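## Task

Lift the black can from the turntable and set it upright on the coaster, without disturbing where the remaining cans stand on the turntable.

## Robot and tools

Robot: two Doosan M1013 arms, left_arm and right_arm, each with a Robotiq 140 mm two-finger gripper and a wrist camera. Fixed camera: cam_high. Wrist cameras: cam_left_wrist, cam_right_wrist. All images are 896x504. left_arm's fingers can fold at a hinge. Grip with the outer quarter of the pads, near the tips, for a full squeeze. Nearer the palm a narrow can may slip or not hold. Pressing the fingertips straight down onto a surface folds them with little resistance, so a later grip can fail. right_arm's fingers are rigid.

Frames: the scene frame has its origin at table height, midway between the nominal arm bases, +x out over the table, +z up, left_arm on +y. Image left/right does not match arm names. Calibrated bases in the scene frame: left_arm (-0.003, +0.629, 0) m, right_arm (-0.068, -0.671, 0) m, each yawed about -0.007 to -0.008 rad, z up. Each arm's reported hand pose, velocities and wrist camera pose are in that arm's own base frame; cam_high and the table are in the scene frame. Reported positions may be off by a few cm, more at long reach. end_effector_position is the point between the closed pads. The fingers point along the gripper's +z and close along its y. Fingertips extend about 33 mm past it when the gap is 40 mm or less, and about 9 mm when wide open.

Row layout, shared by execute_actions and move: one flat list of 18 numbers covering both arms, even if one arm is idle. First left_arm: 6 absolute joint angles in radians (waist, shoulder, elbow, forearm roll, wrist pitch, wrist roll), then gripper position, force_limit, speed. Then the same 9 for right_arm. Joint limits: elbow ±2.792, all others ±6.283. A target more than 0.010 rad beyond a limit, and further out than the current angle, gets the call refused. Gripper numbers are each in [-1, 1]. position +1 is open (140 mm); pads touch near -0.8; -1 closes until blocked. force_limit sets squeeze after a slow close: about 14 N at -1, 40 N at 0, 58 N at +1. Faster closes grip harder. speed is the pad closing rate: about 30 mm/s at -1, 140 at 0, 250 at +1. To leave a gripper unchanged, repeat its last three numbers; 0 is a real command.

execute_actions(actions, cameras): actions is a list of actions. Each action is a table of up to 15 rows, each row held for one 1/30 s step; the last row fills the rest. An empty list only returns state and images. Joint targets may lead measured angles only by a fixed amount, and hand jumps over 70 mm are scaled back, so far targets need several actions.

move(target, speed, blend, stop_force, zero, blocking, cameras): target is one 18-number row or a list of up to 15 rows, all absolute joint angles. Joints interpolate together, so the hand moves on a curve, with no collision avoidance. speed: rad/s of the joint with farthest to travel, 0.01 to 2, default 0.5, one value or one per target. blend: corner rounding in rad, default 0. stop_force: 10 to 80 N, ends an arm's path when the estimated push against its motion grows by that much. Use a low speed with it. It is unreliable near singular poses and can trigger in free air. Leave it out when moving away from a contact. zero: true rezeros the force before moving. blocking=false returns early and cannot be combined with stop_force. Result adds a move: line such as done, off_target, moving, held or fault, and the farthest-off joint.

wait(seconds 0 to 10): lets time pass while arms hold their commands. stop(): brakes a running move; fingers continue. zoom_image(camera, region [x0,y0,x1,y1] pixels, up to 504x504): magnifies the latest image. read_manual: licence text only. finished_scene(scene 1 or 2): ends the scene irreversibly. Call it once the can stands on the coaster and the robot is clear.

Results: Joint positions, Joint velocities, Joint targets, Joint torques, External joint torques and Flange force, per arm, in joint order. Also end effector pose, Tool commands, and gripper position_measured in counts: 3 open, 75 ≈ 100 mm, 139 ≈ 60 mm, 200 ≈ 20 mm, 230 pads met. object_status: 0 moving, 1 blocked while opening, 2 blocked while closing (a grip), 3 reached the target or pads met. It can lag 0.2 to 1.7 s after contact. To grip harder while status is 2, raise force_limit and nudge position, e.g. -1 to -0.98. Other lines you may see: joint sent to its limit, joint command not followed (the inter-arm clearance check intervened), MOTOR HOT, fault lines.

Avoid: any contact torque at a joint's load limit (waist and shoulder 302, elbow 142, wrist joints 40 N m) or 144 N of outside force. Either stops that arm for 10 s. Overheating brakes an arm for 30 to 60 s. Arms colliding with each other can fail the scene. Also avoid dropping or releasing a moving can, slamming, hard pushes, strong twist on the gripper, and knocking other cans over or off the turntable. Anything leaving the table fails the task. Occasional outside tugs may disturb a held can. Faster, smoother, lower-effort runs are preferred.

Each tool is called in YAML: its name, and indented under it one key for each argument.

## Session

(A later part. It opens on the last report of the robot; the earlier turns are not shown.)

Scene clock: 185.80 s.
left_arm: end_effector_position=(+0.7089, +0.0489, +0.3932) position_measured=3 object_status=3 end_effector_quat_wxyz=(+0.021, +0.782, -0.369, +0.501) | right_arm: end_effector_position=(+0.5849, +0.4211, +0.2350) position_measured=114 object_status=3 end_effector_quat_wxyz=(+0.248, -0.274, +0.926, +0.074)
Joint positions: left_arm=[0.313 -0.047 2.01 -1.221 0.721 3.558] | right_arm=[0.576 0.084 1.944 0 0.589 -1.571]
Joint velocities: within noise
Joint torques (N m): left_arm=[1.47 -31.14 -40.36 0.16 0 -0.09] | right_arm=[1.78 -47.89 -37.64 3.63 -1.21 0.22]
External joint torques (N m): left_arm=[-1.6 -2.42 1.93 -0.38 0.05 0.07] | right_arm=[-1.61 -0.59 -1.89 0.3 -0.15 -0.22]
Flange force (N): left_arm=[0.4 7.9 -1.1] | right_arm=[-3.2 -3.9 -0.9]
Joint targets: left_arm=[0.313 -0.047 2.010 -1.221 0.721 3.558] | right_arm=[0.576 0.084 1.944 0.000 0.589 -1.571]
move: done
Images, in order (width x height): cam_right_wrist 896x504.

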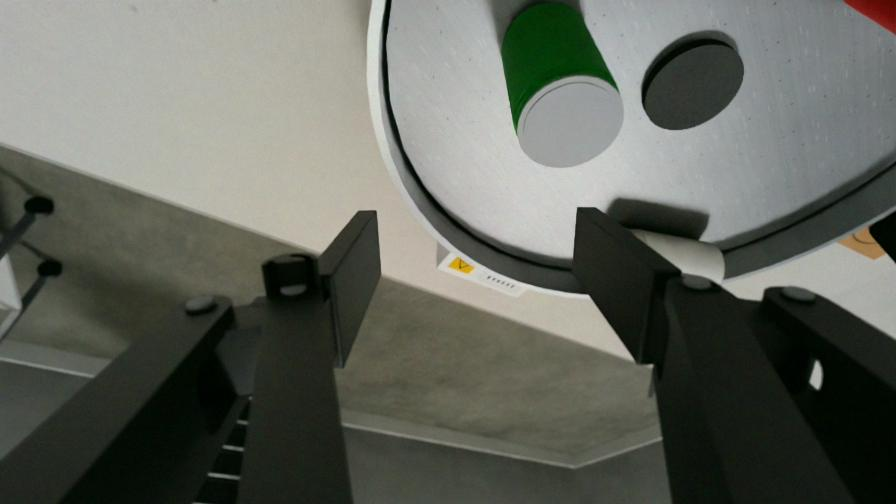

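execute_actions:
  actions: []
  cameras: ["cam_high", "cam_right_wrist"]

Scene clock: 194.20 s.
left_arm: end_effector_position=(+0.7089, +0.0489, +0.3932) position_measured=3 object_status=3 end_effector_quat_wxyz=(+0.021, +0.782, -0.369, +0.501) | right_arm: end_effector_position=(+0.5849, +0.4211, +0.2350) position_measured=114 object_status=3 end_effector_quat_wxyz=(+0.248, -0.274, +0.926, +0.074)
Joint positions: left_arm=[0.313 -0.047 2.01 -1.221 0.721 3.558] | right_arm=[0.576 0.085 1.944 0 0.589 -1.571]
Joint velocities: within noise
Joint torques (N m): left_arm=[1.45 -30.92 -40.31 0.19 0 -0.1] | right_arm=[1.9 -47.68 -37.81 3.61 -1.24 0.24]
External joint torques (N m): left_arm=[-1.45 -2.69 1.91 -0.4 0.04 0.08] | right_arm=[-1.7 -0.72 -1.64 0.31 -0.11 -0.24]
Flange force (N): left_arm=[0.4 8.1 -1.6] | right_arm=[-2.6 -4.2 -1.1]
Joint targets: left_arm=[0.313 -0.047 2.010 -1.221 0.721 3.558] | right_arm=[0.576 0.084 1.944 0.000 0.589 -1.571]
Tool commands: left_gripper/position=+1.0 left_gripper/force_limit=+1.0 left_gripper/speed=+1.0 right_gripper/position=+0.12 right_gripper/force_limit=+0.0 right_gripper/speed=+0.0
Images, in order (width x height): cam_high 896x504, cam_right_wrist 896x504.

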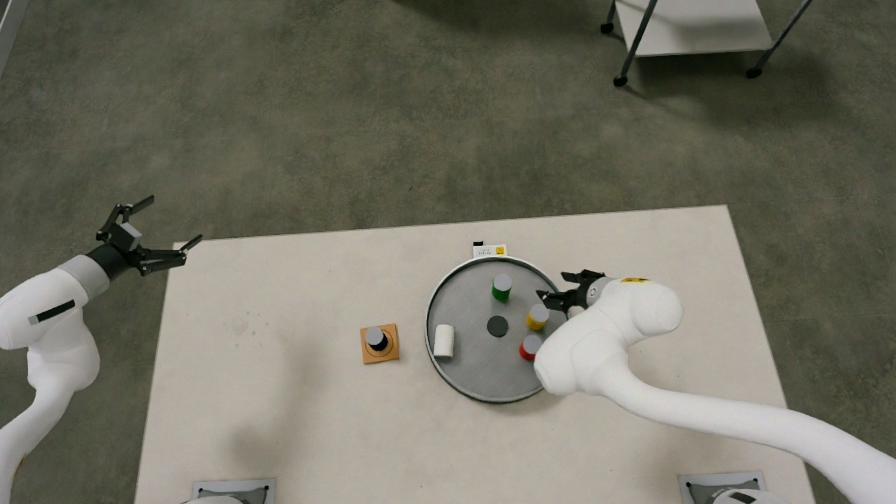

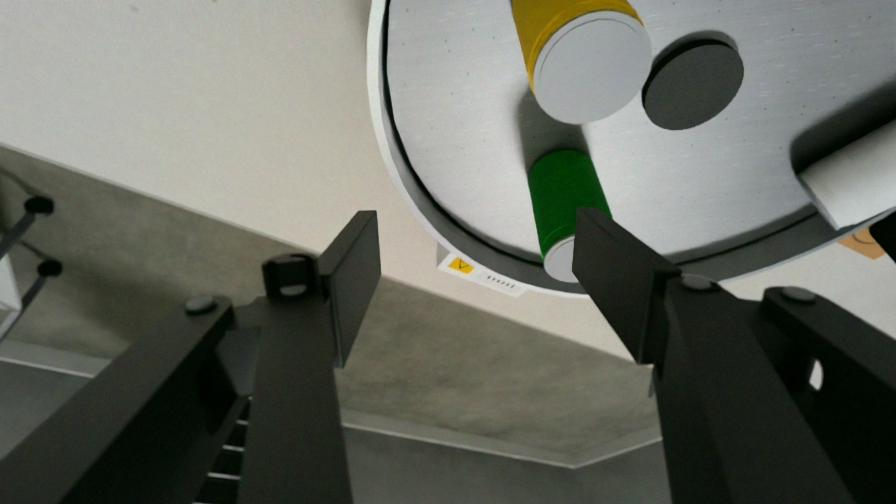

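zoom_image:
  camera: "cam_high"
  region: [410, 240, 590, 420]

zoom_image:
  camera: "cam_right_wrist"
  region: [600, 0, 896, 280]

Scaled by 2.800 from the camera's 896x504 image, which has a finer 1280x720 frame.

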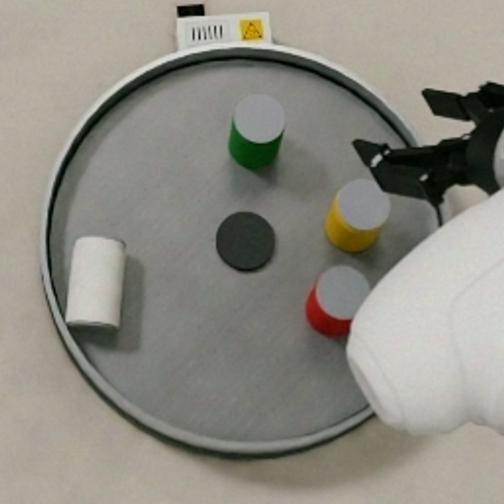

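Scaled by 1.703 from the camera's 896x504 image, which has a finer 1280x720 frame.

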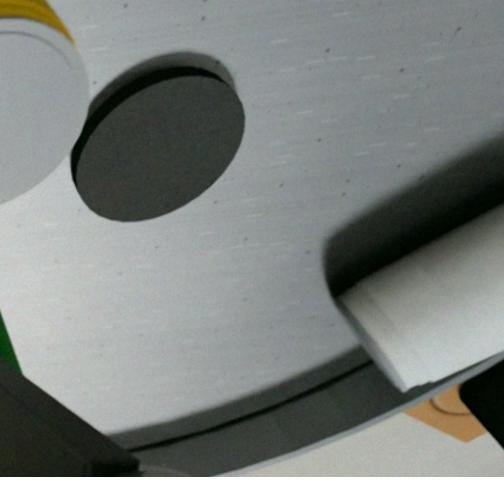

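wait:
  seconds: 0.1
  cameras: ["cam_high"]

zoom_image:
  camera: "cam_high"
  region: [410, 240, 590, 420]

wait:
  seconds: 0.5
  cameras: ["cam_high"]

zoom_image:
  camera: "cam_high"
  region: [410, 240, 590, 420]

Scene clock: 205.03 s.
left_arm: end_effector_position=(+0.7089, +0.0489, +0.3932) position_measured=3 object_status=3 end_effector_quat_wxyz=(+0.021, +0.782, -0.369, +0.501) | right_arm: end_effector_position=(+0.5849, +0.4211, +0.2350) position_measured=114 object_status=3 end_effector_quat_wxyz=(+0.248, -0.274, +0.926, +0.074)
Joint positions: left_arm=[0.313 -0.047 2.01 -1.221 0.721 3.558] | right_arm=[0.576 0.085 1.945 0 0.589 -1.571]
Joint velocities: within noise
Joint torques (N m): left_arm=[1.39 -30.89 -40.28 0.17 -0.02 -0.12] | right_arm=[1.9 -48.06 -37.93 3.65 -1.25 0.24]
External joint torques (N m): left_arm=[-1.42 -2.84 1.81 -0.39 0.06 0.1] | right_arm=[-1.92 -0.33 -1.59 0.27 -0.11 -0.24]
Flange force (N): left_arm=[0.5 8.0 -1.8] | right_arm=[-2.8 -4.5 -0.5]
Joint targets: left_arm=[0.313 -0.047 2.010 -1.221 0.721 3.558] | right_arm=[0.576 0.084 1.944 0.000 0.589 -1.571]
Tool commands: left_gripper/position=+1.0 left_gripper/force_limit=+1.0 left_gripper/speed=+1.0 right_gripper/position=+0.12 right_gripper/force_limit=+0.0 right_gripper/speed=+0.0
wait: 0.10 s; at rest from the start
Images, in order (width x height): cam_high 896x504.

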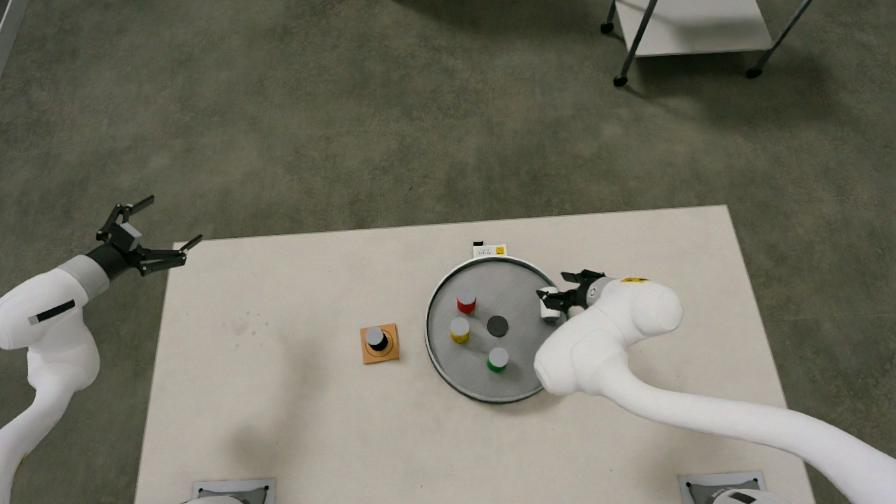

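Scaled by 2.800 from the camera's 896x504 image, which has a finer 1280x720 frame.

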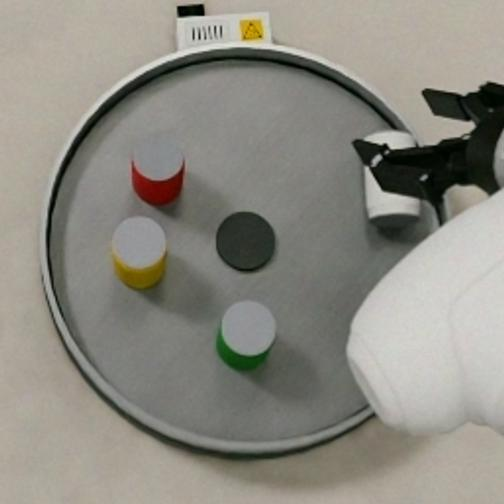

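Scene clock: 205.53 s.
left_arm: end_effector_position=(+0.7089, +0.0489, +0.3932) position_measured=3 object_status=3 end_effector_quat_wxyz=(+0.021, +0.782, -0.369, +0.501) | right_arm: end_effector_position=(+0.5849, +0.4211, +0.2350) position_measured=114 object_status=3 end_effector_quat_wxyz=(+0.248, -0.274, +0.926, +0.074)
Joint positions: left_arm=[0.313 -0.047 2.01 -1.221 0.721 3.558] | right_arm=[0.576 0.085 1.945 0 0.589 -1.571]
Joint velocities: within noise
Joint torques (N m): left_arm=[1.28 -30.9 -40.31 0.16 -0.03 -0.1] | right_arm=[1.99 -48.01 -37.73 3.69 -1.25 0.27]
External joint torques (N m): left_arm=[-1.16 -2.81 1.82 -0.36 0.07 0.08] | right_arm=[-2.14 -0.15 -1.75 0.22 -0.11 -0.27]
Flange force (N): left_arm=[0.2 7.7 -2.1] | right_arm=[-3.3 -4.8 -0.3]
Joint targets: left_arm=[0.313 -0.047 2.010 -1.221 0.721 3.558] | right_arm=[0.576 0.084 1.944 0.000 0.589 -1.571]
Tool commands: left_gripper/position=+1.0 left_gripper/force_limit=+1.0 left_gripper/speed=+1.0 right_gripper/position=+0.12 right_gripper/force_limit=+0.0 right_gripper/speed=+0.0
wait: 0.50 s; at rest by 0.17 s
Images, in order (width x height): cam_high 896x504.

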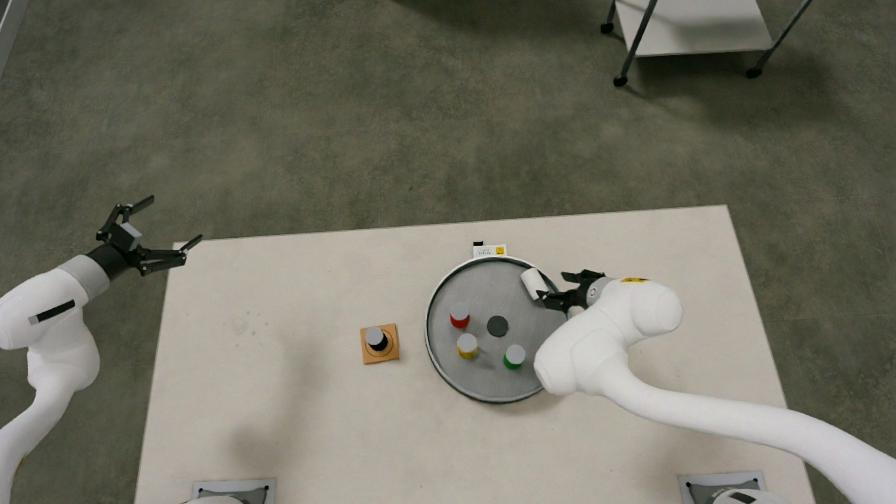

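Scaled by 2.800 from the camera's 896x504 image, which has a finer 1280x720 frame.

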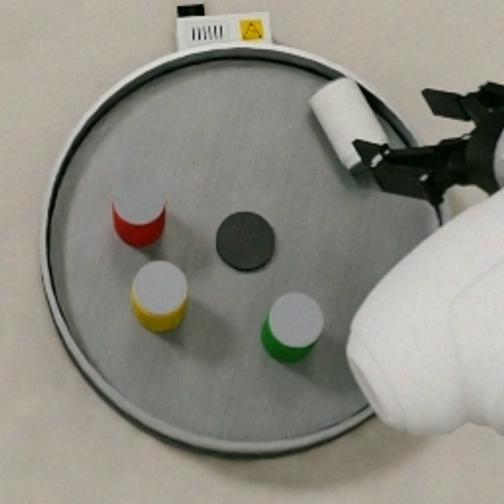

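wait:
  seconds: 0.6
  cameras: ["cam_high"]

zoom_image:
  camera: "cam_high"
  region: [410, 240, 590, 420]

wait:
  seconds: 0.6
  cameras: ["cam_high"]

zoom_image:
  camera: "cam_high"
  region: [410, 240, 590, 420]

wait:
  seconds: 0.6
  cameras: ["cam_high"]

zoom_image:
  camera: "cam_high"
  region: [410, 240, 590, 420]

Scene clock: 206.80 s.
left_arm: end_effector_position=(+0.7089, +0.0489, +0.3932) position_measured=3 object_status=3 end_effector_quat_wxyz=(+0.021, +0.782, -0.369, +0.501) | right_arm: end_effector_position=(+0.5849, +0.4211, +0.2350) position_measured=114 object_status=3 end_effector_quat_wxyz=(+0.248, -0.274, +0.926, +0.074)
Joint positions: left_arm=[0.313 -0.047 2.01 -1.221 0.721 3.558] | right_arm=[0.576 0.085 1.945 0 0.589 -1.571]
Joint velocities: within noise
Joint torques (N m): left_arm=[1.34 -31.05 -40.25 0.18 -0.01 -0.11] | right_arm=[1.78 -47.91 -37.74 3.62 -1.25 0.22]
External joint torques (N m): left_arm=[-1.3 -2.56 1.8 -0.38 0.05 0.09] | right_arm=[-1.91 -0.33 -1.78 0.29 -0.11 -0.22]
Flange force (N): left_arm=[0.2 7.6 -1.6] | right_arm=[-3.2 -4.4 -0.5]
Joint targets: left_arm=[0.313 -0.047 2.010 -1.221 0.721 3.558] | right_arm=[0.576 0.084 1.944 0.000 0.589 -1.571]
Tool commands: left_gripper/position=+1.0 left_gripper/force_limit=+1.0 left_gripper/speed=+1.0 right_gripper/position=+0.12 right_gripper/force_limit=+0.0 right_gripper/speed=+0.0
wait: 0.60 s; at rest from the start
Images, in order (width x height): cam_high 896x504.

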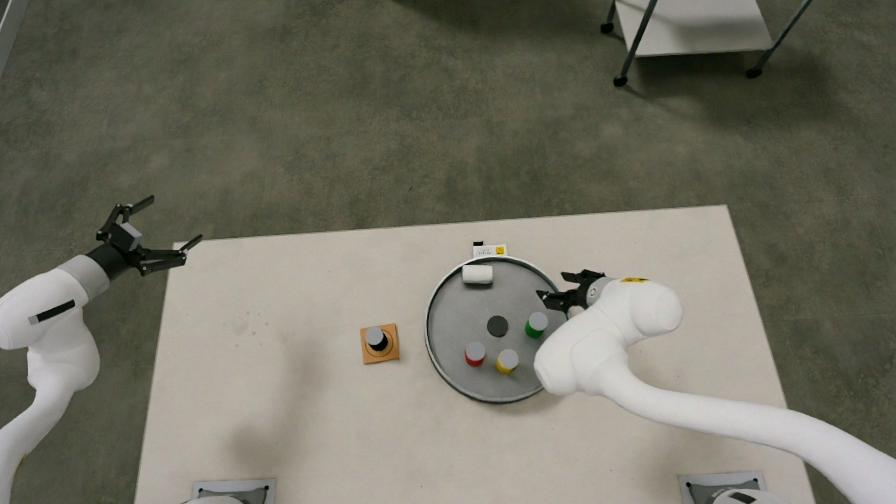

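Scaled by 2.800 from the camera's 896x504 image, which has a finer 1280x720 frame.

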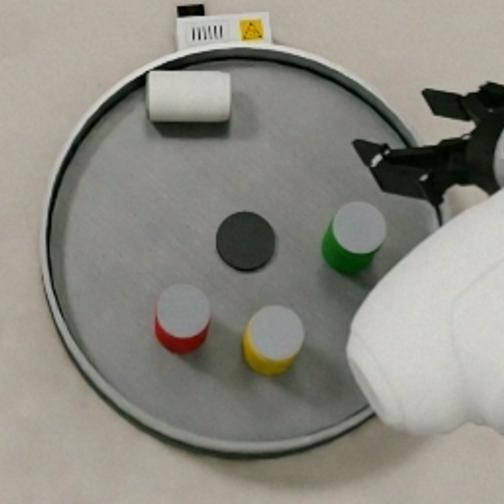

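Scene clock: 207.40 s.
left_arm: end_effector_position=(+0.7089, +0.0489, +0.3932) position_measured=3 object_status=3 end_effector_quat_wxyz=(+0.021, +0.782, -0.369, +0.501) | right_arm: end_effector_position=(+0.5849, +0.4211, +0.2350) position_measured=114 object_status=3 end_effector_quat_wxyz=(+0.248, -0.274, +0.926, +0.074)
Joint positions: left_arm=[0.313 -0.047 2.01 -1.221 0.721 3.558] | right_arm=[0.576 0.085 1.945 0 0.589 -1.571]
Joint velocities: within noise
Joint torques (N m): left_arm=[1.46 -31.05 -40.27 0.17 -0.02 -0.11] | right_arm=[2.02 -47.92 -37.74 3.63 -1.26 0.25]
External joint torques (N m): left_arm=[-1.5 -2.51 1.85 -0.39 0.06 0.09] | right_arm=[-2.14 -0.35 -1.76 0.28 -0.1 -0.25]
Flange force (N): left_arm=[0.3 7.8 -1.3] | right_arm=[-3.2 -4.9 -0.6]
Joint targets: left_arm=[0.313 -0.047 2.010 -1.221 0.721 3.558] | right_arm=[0.576 0.084 1.944 0.000 0.589 -1.571]
Tool commands: left_gripper/position=+1.0 left_gripper/force_limit=+1.0 left_gripper/speed=+1.0 right_gripper/position=+0.12 right_gripper/force_limit=+0.0 right_gripper/speed=+0.0
wait: 0.60 s; at rest by 0.17 s
Images, in order (width x height): cam_high 896x504.

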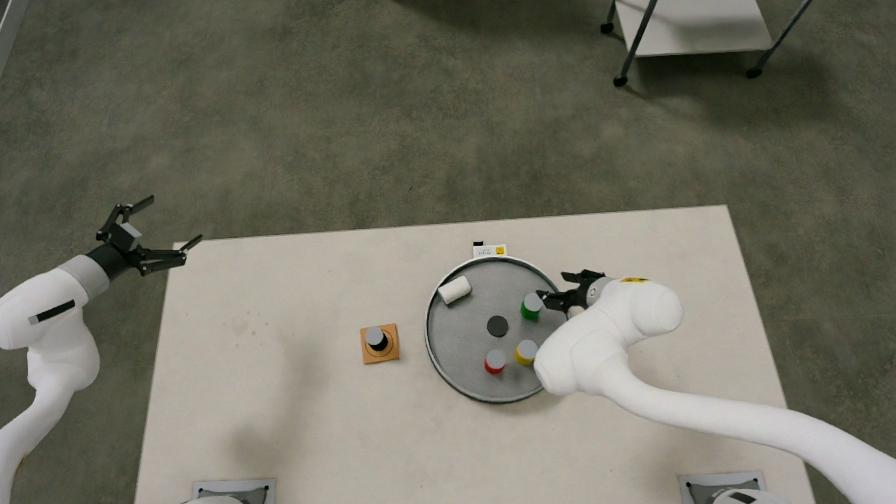

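Scaled by 2.800 from the camera's 896x504 image, which has a finer 1280x720 frame.

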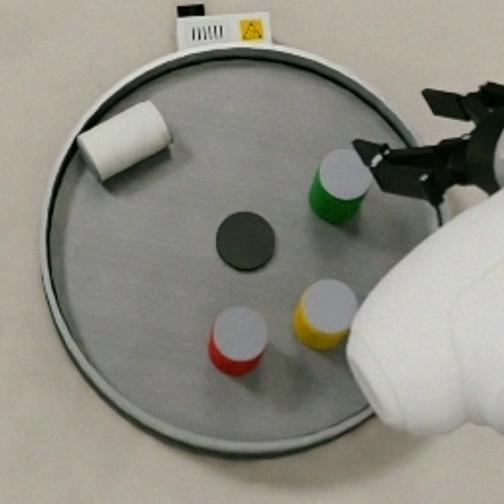

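Scene clock: 208.00 s.
left_arm: end_effector_position=(+0.7089, +0.0489, +0.3932) position_measured=3 object_status=3 end_effector_quat_wxyz=(+0.021, +0.782, -0.369, +0.501) | right_arm: end_effector_position=(+0.5849, +0.4211, +0.2350) position_measured=114 object_status=3 end_effector_quat_wxyz=(+0.248, -0.274, +0.926, +0.074)
Joint positions: left_arm=[0.313 -0.047 2.01 -1.221 0.721 3.558] | right_arm=[0.576 0.085 1.945 0 0.589 -1.571]
Joint velocities: within noise
Joint torques (N m): left_arm=[1.47 -31.02 -40.24 0.15 -0.02 -0.1] | right_arm=[2.11 -47.95 -37.68 3.63 -1.23 0.23]
External joint torques (N m): left_arm=[-1.46 -2.57 1.85 -0.36 0.07 0.09] | right_arm=[-2.27 -0.27 -1.81 0.28 -0.13 -0.23]
Flange force (N): left_arm=[0.4 7.8 -1.4] | right_arm=[-3.3 -5.1 -0.4]
Joint targets: left_arm=[0.313 -0.047 2.010 -1.221 0.721 3.558] | right_arm=[0.576 0.084 1.944 0.000 0.589 -1.571]
Tool commands: left_gripper/position=+1.0 left_gripper/force_limit=+1.0 left_gripper/speed=+1.0 right_gripper/position=+0.12 right_gripper/force_limit=+0.0 right_gripper/speed=+0.0
wait: 0.60 s; at rest by 0.17 s
Images, in order (width x height): cam_high 896x504.

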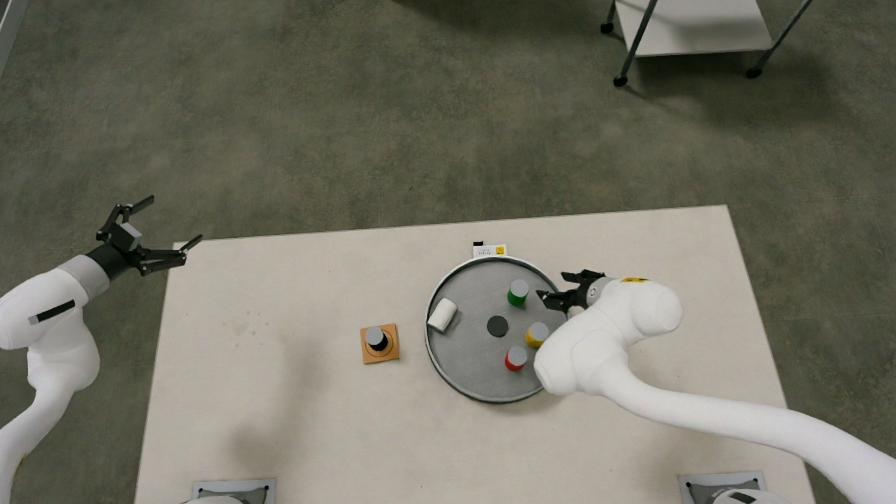

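Scaled by 2.800 from the camera's 896x504 image, which has a finer 1280x720 frame.

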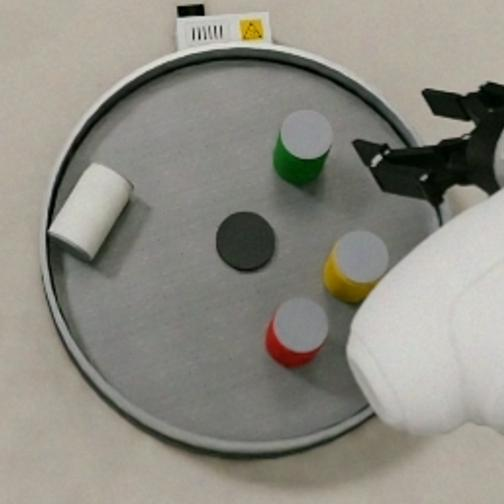

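wait:
  seconds: 0.05
  cameras: ["cam_right_wrist"]

zoom_image:
  camera: "cam_right_wrist"
  region: [370, 150, 610, 310]

Scene clock: 215.87 s.
left_arm: end_effector_position=(+0.7089, +0.0489, +0.3932) position_measured=3 object_status=3 end_effector_quat_wxyz=(+0.021, +0.782, -0.369, +0.501) | right_arm: end_effector_position=(+0.5849, +0.4211, +0.2350) position_measured=114 object_status=3 end_effector_quat_wxyz=(+0.248, -0.274, +0.926, +0.074)
Joint positions: left_arm=[0.313 -0.047 2.01 -1.221 0.721 3.558] | right_arm=[0.576 0.085 1.945 0 0.589 -1.571]
Joint velocities: within noise
Joint torques (N m): left_arm=[1.37 -30.96 -40.39 0.17 -0.01 -0.14] | right_arm=[1.82 -47.68 -37.71 3.66 -1.25 0.27]
External joint torques (N m): left_arm=[-1.22 -2.75 1.91 -0.36 0.04 0.12] | right_arm=[-1.79 -0.57 -1.78 0.25 -0.12 -0.27]
Flange force (N): left_arm=[0.1 7.9 -1.9] | right_arm=[-3.0 -4.3 -0.9]
Joint targets: left_arm=[0.313 -0.047 2.010 -1.221 0.721 3.558] | right_arm=[0.576 0.084 1.944 0.000 0.589 -1.571]
Tool commands: left_gripper/position=+1.0 left_gripper/force_limit=+1.0 left_gripper/speed=+1.0 right_gripper/position=+0.12 right_gripper/force_limit=+0.0 right_gripper/speed=+0.0
wait: 0.07 s; at rest from the start
Images, in order (width x height): cam_right_wrist 896x504.

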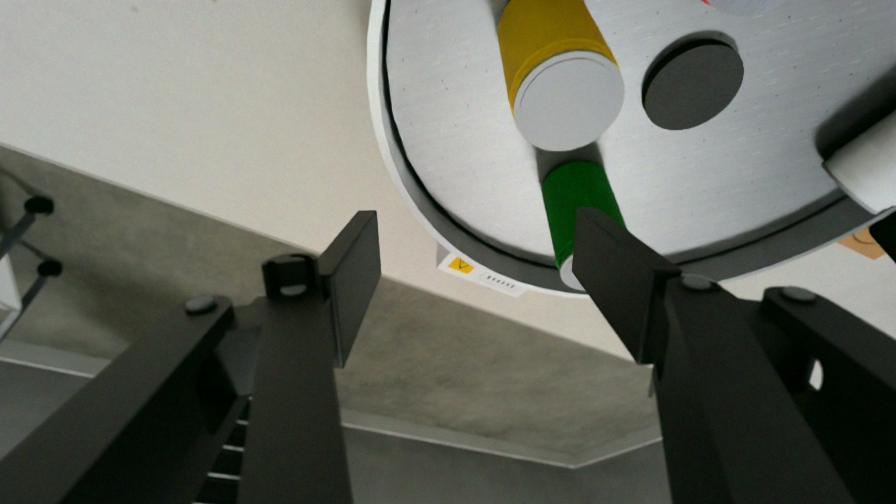

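Scaled by 2.100 from the camera's 896x504 image, which has a finer 1280x720 frame.

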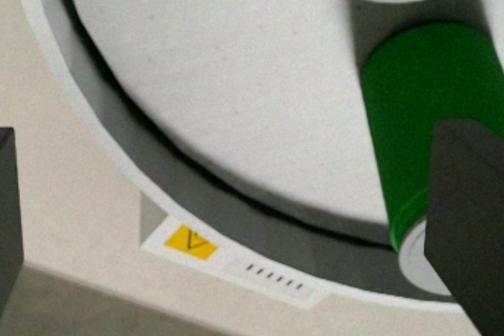

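move:
  target: [0.313,-0.047,2.01,-1.221,0.721,3.558,1,1,1,0.97369,0.15389,1.86502,0,0.59908,0,0.644,0,0]
  speed: 1.0
  cameras: ["cam_right_wrist"]

wait:
  seconds: 0.5
  cameras: ["cam_high", "cam_right_wrist"]

zoom_image:
  camera: "cam_high"
  region: [410, 240, 590, 420]

Scene clock: 223.50 s.
left_arm: end_effector_position=(+0.7089, +0.0489, +0.3932) position_measured=3 object_status=3 end_effector_quat_wxyz=(+0.021, +0.782, -0.369, +0.501) | right_arm: end_effector_position=(+0.4017, +0.6521, +0.2350) position_measured=47 object_status=3 end_effector_quat_wxyz=(+0.076, +0.284, +0.923, +0.247)
Joint positions: left_arm=[0.313 -0.047 2.01 -1.221 0.721 3.558] | right_arm=[0.974 0.154 1.865 0 0.599 0]
Joint velocities: within noise
Joint torques (N m): left_arm=[1.58 -30.93 -40.24 0.15 -0.01 -0.1] | right_arm=[2.06 -55.02 -37.88 3.74 -1.24 0.3]
External joint torques (N m): left_arm=[-1.57 -2.69 1.8 -0.36 0.06 0.08] | right_arm=[-1.95 -0.54 -1.81 0.24 -0.16 -0.28]
Flange force (N): left_arm=[0.7 8.0 -1.4] | right_arm=[-4.2 3.1 -0.6]
Joint targets: left_arm=[0.313 -0.047 2.010 -1.221 0.721 3.558] | right_arm=[0.974 0.154 1.865 0.000 0.599 0.000]
move: done
Images, in order (width x height): cam_right_wrist 896x504.

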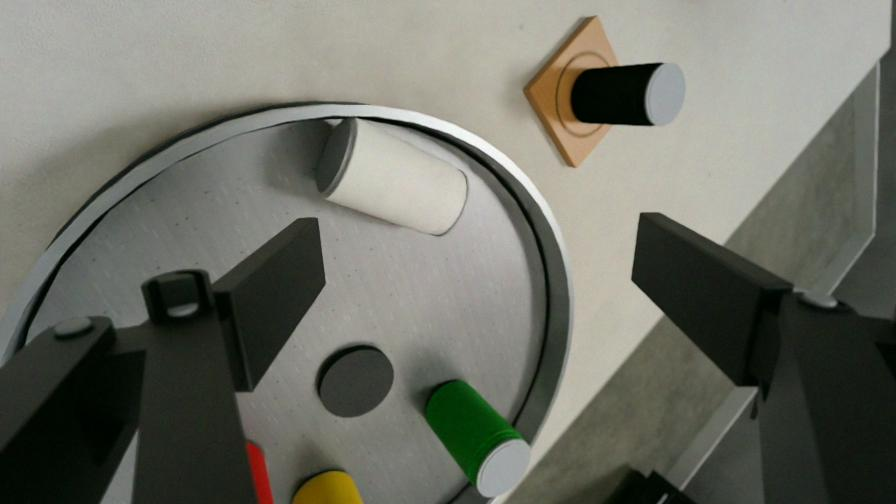

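Scene clock: 224.00 s.
left_arm: end_effector_position=(+0.7089, +0.0489, +0.3932) position_measured=3 object_status=3 end_effector_quat_wxyz=(+0.021, +0.782, -0.369, +0.501) | right_arm: end_effector_position=(+0.4017, +0.6521, +0.2350) position_measured=47 object_status=3 end_effector_quat_wxyz=(+0.076, +0.284, +0.923, +0.247)
Joint positions: left_arm=[0.313 -0.047 2.01 -1.221 0.721 3.558] | right_arm=[0.974 0.154 1.865 0 0.599 0]
Joint velocities: within noise
Joint torques (N m): left_arm=[1.51 -31.03 -40.35 0.15 -0.01 -0.13] | right_arm=[1.73 -55.22 -37.93 3.7 -1.3 0.27]
External joint torques (N m): left_arm=[-1.54 -2.64 1.86 -0.36 0.05 0.11] | right_arm=[-2.03 -0.29 -1.77 0.27 -0.09 -0.24]
Flange force (N): left_arm=[0.5 8.0 -1.4] | right_arm=[-4.3 3.4 -0.4]
Joint targets: left_arm=[0.313 -0.047 2.010 -1.221 0.721 3.558] | right_arm=[0.974 0.154 1.865 0.000 0.599 0.000]
Tool commands: left_gripper/position=+1.0 left_gripper/force_limit=+1.0 left_gripper/speed=+1.0 right_gripper/position=+0.644 right_gripper/force_limit=+0.0 right_gripper/speed=+0.0
wait: 0.50 s; at rest by 0.17 s
Images, in order (width x height): cam_high 896x504, cam_right_wrist 896x504.

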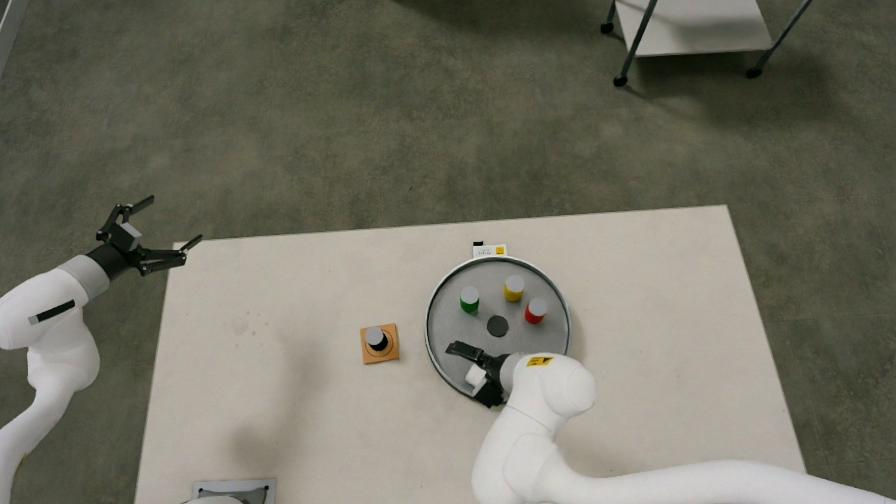

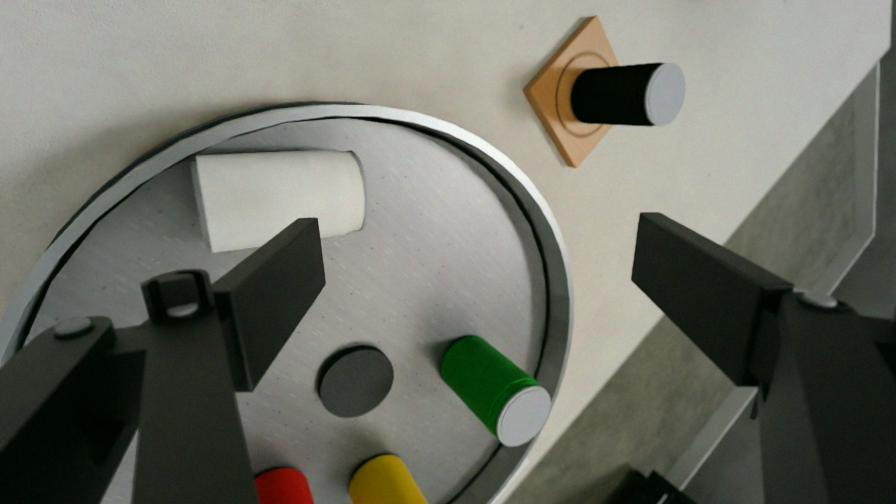

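Scaled by 2.800 from the camera's 896x504 image, which has a finer 1280x720 frame.

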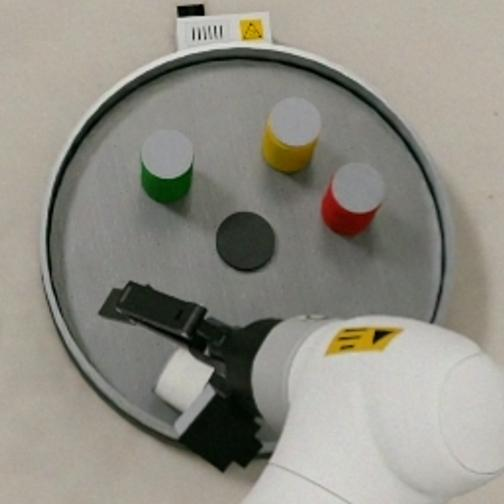

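execute_actions:
  actions: []
  cameras: ["cam_high", "cam_right_wrist"]

Scene clock: 225.97 s.
left_arm: end_effector_position=(+0.7089, +0.0489, +0.3932) position_measured=3 object_status=3 end_effector_quat_wxyz=(+0.021, +0.782, -0.369, +0.501) | right_arm: end_effector_position=(+0.4017, +0.6521, +0.2350) position_measured=47 object_status=3 end_effector_quat_wxyz=(+0.076, +0.284, +0.923, +0.247)
Joint positions: left_arm=[0.313 -0.047 2.01 -1.221 0.721 3.558] | right_arm=[0.974 0.154 1.865 0 0.599 0]
Joint velocities: within noise
Joint torques (N m): left_arm=[1.36 -31.05 -40.31 0.17 0.01 -0.12] | right_arm=[2.05 -54.93 -38.01 3.71 -1.3 0.25]
External joint torques (N m): left_arm=[-1.46 -2.56 1.85 -0.38 0.04 0.11] | right_arm=[-2.17 -0.71 -1.65 0.26 -0.09 -0.23]
Flange force (N): left_arm=[0.3 7.9 -1.4] | right_arm=[-4.5 2.7 -1.0]
Joint targets: left_arm=[0.313 -0.047 2.010 -1.221 0.721 3.558] | right_arm=[0.974 0.154 1.865 0.000 0.599 0.000]
Tool commands: left_gripper/position=+1.0 left_gripper/force_limit=+1.0 left_gripper/speed=+1.0 right_gripper/position=+0.644 right_gripper/force_limit=+0.0 right_gripper/speed=+0.0
Images, in order (width x height): cam_high 896x504, cam_right_wrist 896x504.

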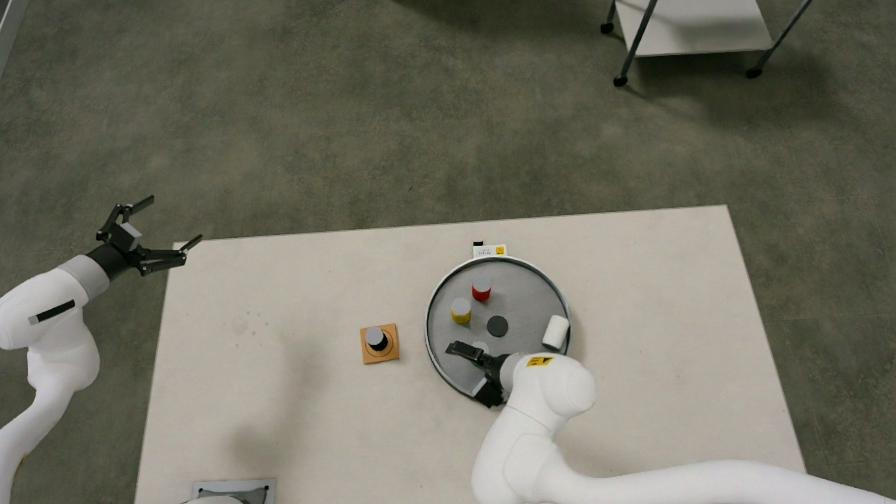

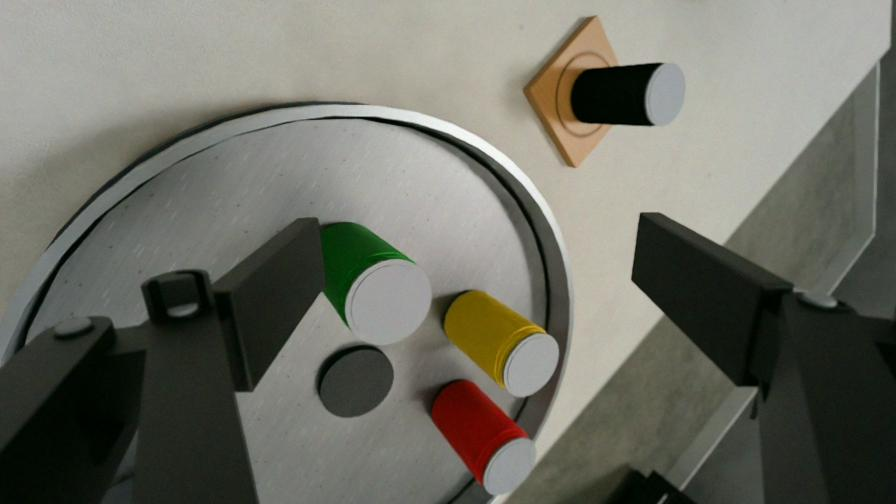

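zoom_image:
  camera: "cam_high"
  region: [410, 240, 590, 420]

Scaled by 2.800 from the camera's 896x504 image, which has a finer 1280x720 frame.

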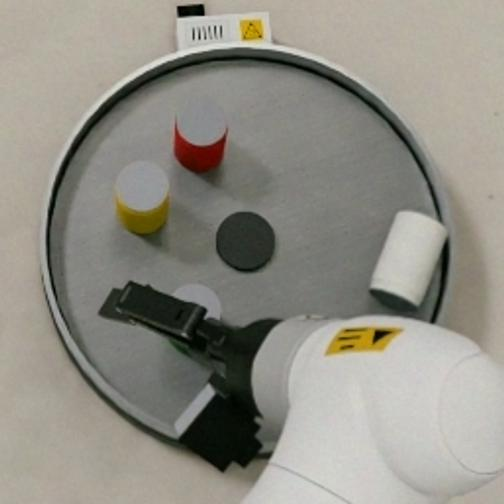

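wait:
  seconds: 2.2
  cameras: ["cam_right_wrist"]

wait:
  seconds: 0.3
  cameras: ["cam_right_wrist"]

wait:
  seconds: 0.4
  cameras: ["cam_right_wrist"]

wait:
  seconds: 0.4
  cameras: ["cam_right_wrist"]

Scene clock: 229.67 s.
left_arm: end_effector_position=(+0.7089, +0.0489, +0.3932) position_measured=3 object_status=3 end_effector_quat_wxyz=(+0.021, +0.782, -0.369, +0.501) | right_arm: end_effector_position=(+0.4017, +0.6521, +0.2350) position_measured=47 object_status=3 end_effector_quat_wxyz=(+0.076, +0.284, +0.923, +0.247)
Joint positions: left_arm=[0.313 -0.047 2.01 -1.221 0.721 3.558] | right_arm=[0.974 0.154 1.865 0 0.599 0]
Joint velocities: within noise
Joint torques (N m): left_arm=[1.45 -30.84 -40.3 0.18 -0.01 -0.11] | right_arm=[1.8 -54.97 -37.99 3.74 -1.24 0.21]
External joint torques (N m): left_arm=[-1.49 -2.83 1.87 -0.39 0.06 0.09] | right_arm=[-1.73 -0.96 -1.77 0.24 -0.15 -0.19]
Flange force (N): left_arm=[0.5 8.2 -1.7] | right_arm=[-3.7 2.7 -1.2]
Joint targets: left_arm=[0.313 -0.047 2.010 -1.221 0.721 3.558] | right_arm=[0.974 0.154 1.865 0.000 0.599 0.000]
Tool commands: left_gripper/position=+1.0 left_gripper/force_limit=+1.0 left_gripper/speed=+1.0 right_gripper/position=+0.644 right_gripper/force_limit=+0.0 right_gripper/speed=+0.0
wait: 2.20 s; at rest from the start
Images, in order (width x height): cam_right_wrist 896x504.

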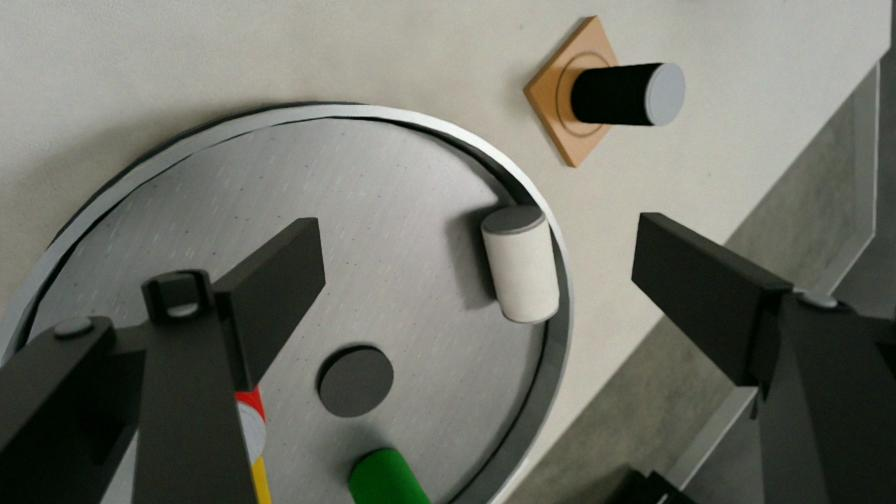

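Scene clock: 229.97 s.
left_arm: end_effector_position=(+0.7089, +0.0489, +0.3932) position_measured=3 object_status=3 end_effector_quat_wxyz=(+0.021, +0.782, -0.369, +0.501) | right_arm: end_effector_position=(+0.4017, +0.6521, +0.2350) position_measured=47 object_status=3 end_effector_quat_wxyz=(+0.076, +0.284, +0.923, +0.247)
Joint positions: left_arm=[0.313 -0.047 2.01 -1.221 0.721 3.558] | right_arm=[0.974 0.154 1.865 0 0.599 0]
Joint velocities: within noise
Joint torques (N m): left_arm=[1.47 -30.91 -40.32 0.16 0 -0.11] | right_arm=[1.56 -55.32 -37.87 3.73 -1.27 0.3]
External joint torques (N m): left_arm=[-1.52 -2.75 1.86 -0.38 0.05 0.09] | right_arm=[-1.75 -0.45 -1.89 0.24 -0.12 -0.28]
Flange force (N): left_arm=[0.5 8.1 -1.5] | right_arm=[-3.9 3.4 -0.6]
Joint targets: left_arm=[0.313 -0.047 2.010 -1.221 0.721 3.558] | right_arm=[0.974 0.154 1.865 0.000 0.599 0.000]
Tool commands: left_gripper/position=+1.0 left_gripper/force_limit=+1.0 left_gripper/speed=+1.0 right_gripper/position=+0.644 right_gripper/force_limit=+0.0 right_gripper/speed=+0.0
wait: 0.30 s; at rest by 0.17 s
Images, in order (width x height): cam_right_wrist 896x504.

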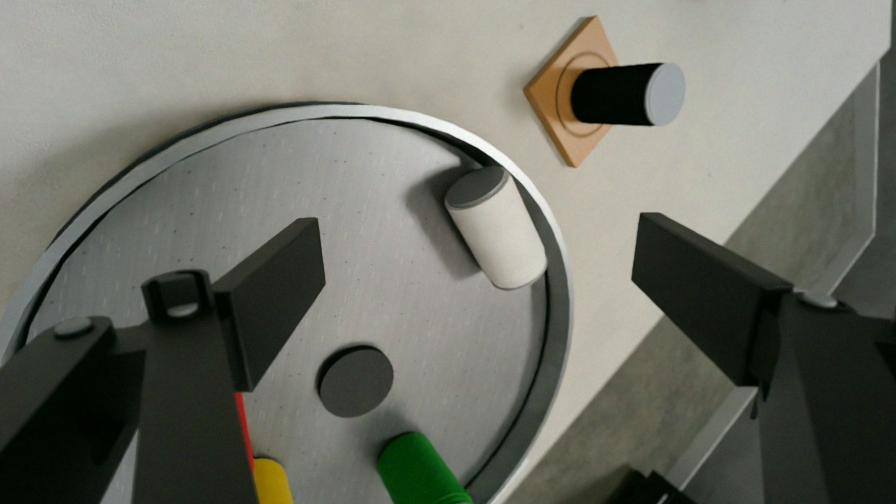

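Scene clock: 230.37 s.
left_arm: end_effector_position=(+0.7089, +0.0489, +0.3932) position_measured=3 object_status=3 end_effector_quat_wxyz=(+0.021, +0.782, -0.369, +0.501) | right_arm: end_effector_position=(+0.4017, +0.6521, +0.2350) position_measured=47 object_status=3 end_effector_quat_wxyz=(+0.076, +0.284, +0.923, +0.247)
Joint positions: left_arm=[0.313 -0.047 2.01 -1.221 0.721 3.558] | right_arm=[0.974 0.154 1.865 0 0.599 0]
Joint velocities: within noise
Joint torques (N m): left_arm=[1.54 -30.78 -40.26 0.15 -0.02 -0.09] | right_arm=[1.99 -55.1 -37.99 3.72 -1.28 0.27]
External joint torques (N m): left_arm=[-1.53 -2.99 1.75 -0.36 0.07 0.07] | right_arm=[-2.04 -0.79 -1.78 0.26 -0.12 -0.24]
Flange force (N): left_arm=[0.9 8.2 -1.9] | right_arm=[-4.3 2.9 -1.0]
Joint targets: left_arm=[0.313 -0.047 2.010 -1.221 0.721 3.558] | right_arm=[0.974 0.154 1.865 0.000 0.599 0.000]
Tool commands: left_gripper/position=+1.0 left_gripper/force_limit=+1.0 left_gripper/speed=+1.0 right_gripper/position=+0.644 right_gripper/force_limit=+0.0 right_gripper/speed=+0.0
wait: 0.40 s; at rest by 0.17 s
Images, in order (width x height): cam_right_wrist 896x504.

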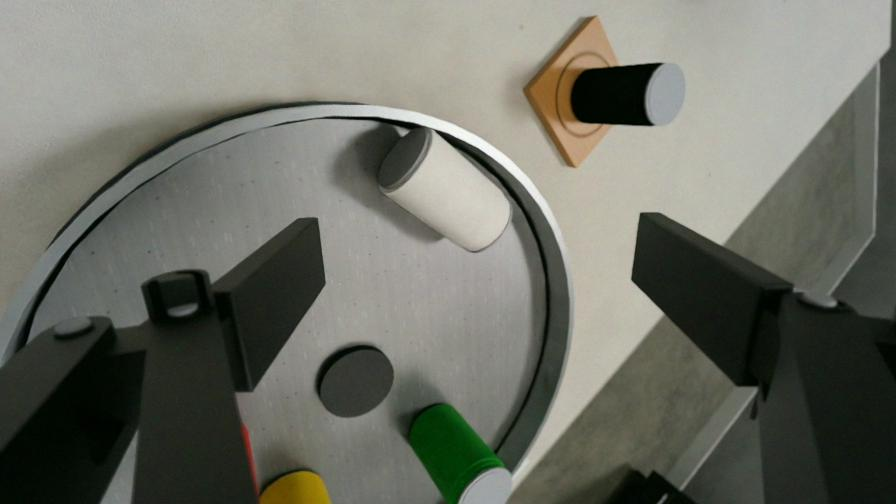

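Scene clock: 230.77 s.
left_arm: end_effector_position=(+0.7089, +0.0489, +0.3932) position_measured=3 object_status=3 end_effector_quat_wxyz=(+0.021, +0.782, -0.369, +0.501) | right_arm: end_effector_position=(+0.4017, +0.6521, +0.2350) position_measured=47 object_status=3 end_effector_quat_wxyz=(+0.076, +0.284, +0.923, +0.247)
Joint positions: left_arm=[0.313 -0.047 2.01 -1.221 0.721 3.558] | right_arm=[0.974 0.154 1.865 0 0.599 0]
Joint velocities: within noise
Joint torques (N m): left_arm=[1.27 -30.99 -40.36 0.17 0.03 -0.13] | right_arm=[1.8 -55.08 -37.85 3.7 -1.28 0.29]
External joint torques (N m): left_arm=[-1.2 -2.69 1.93 -0.37 0.01 0.11] | right_arm=[-1.66 -0.78 -1.88 0.28 -0.11 -0.27]
Flange force (N): left_arm=[0.0 7.9 -1.8] | right_arm=[-3.8 3.1 -1.0]
Joint targets: left_arm=[0.313 -0.047 2.010 -1.221 0.721 3.558] | right_arm=[0.974 0.154 1.865 0.000 0.599 0.000]
Tool commands: left_gripper/position=+1.0 left_gripper/force_limit=+1.0 left_gripper/speed=+1.0 right_gripper/position=+0.644 right_gripper/force_limit=+0.0 right_gripper/speed=+0.0
wait: 0.40 s; at rest by 0.17 s
Images, in order (width x height): cam_right_wrist 896x504.

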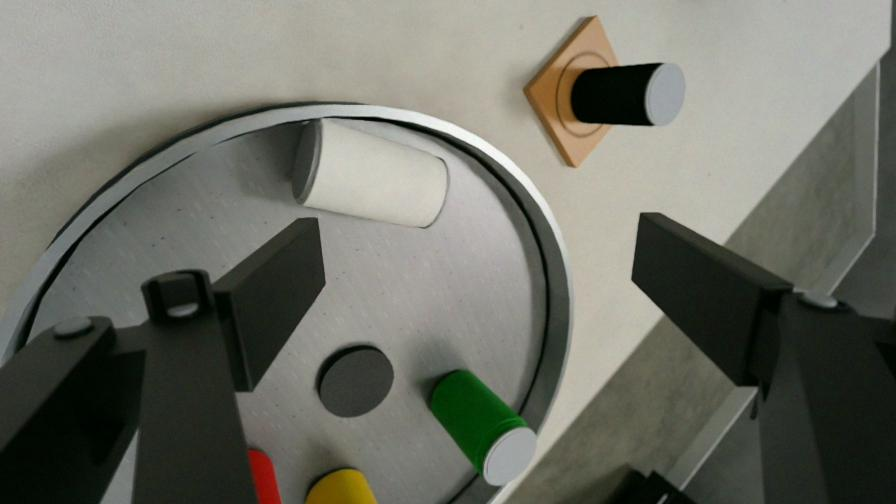

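wait:
  seconds: 0
  cameras: ["cam_high"]

Scene clock: 240.37 s.
left_arm: end_effector_position=(+0.7089, +0.0489, +0.3932) position_measured=3 object_status=3 end_effector_quat_wxyz=(+0.021, +0.782, -0.369, +0.501) | right_arm: end_effector_position=(+0.4017, +0.6521, +0.2350) position_measured=47 object_status=3 end_effector_quat_wxyz=(+0.076, +0.284, +0.923, +0.247)
Joint positions: left_arm=[0.313 -0.047 2.01 -1.221 0.721 3.558] | right_arm=[0.974 0.154 1.865 0 0.599 0]
Joint velocities: within noise
Joint torques (N m): left_arm=[1.52 -30.99 -40.34 0.15 -0.01 -0.12] | right_arm=[2.14 -55.09 -37.97 3.7 -1.26 0.24]
External joint torques (N m): left_arm=[-1.56 -2.5 1.96 -0.37 0.06 0.1] | right_arm=[-2.17 -0.51 -1.72 0.28 -0.13 -0.22]
Flange force (N): left_arm=[0.3 8.1 -1.2] | right_arm=[-4.5 3.0 -0.6]
Joint targets: left_arm=[0.313 -0.047 2.010 -1.221 0.721 3.558] | right_arm=[0.974 0.154 1.865 0.000 0.599 0.000]
Tool commands: left_gripper/position=+1.0 left_gripper/force_limit=+1.0 left_gripper/speed=+1.0 right_gripper/position=+0.644 right_gripper/force_limit=+0.0 right_gripper/speed=+0.0
Images, in order (width x height): cam_high 896x504.

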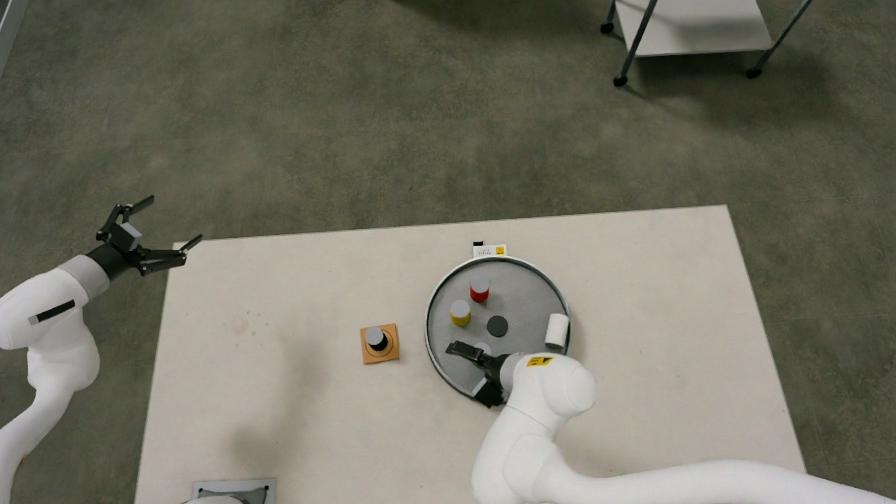

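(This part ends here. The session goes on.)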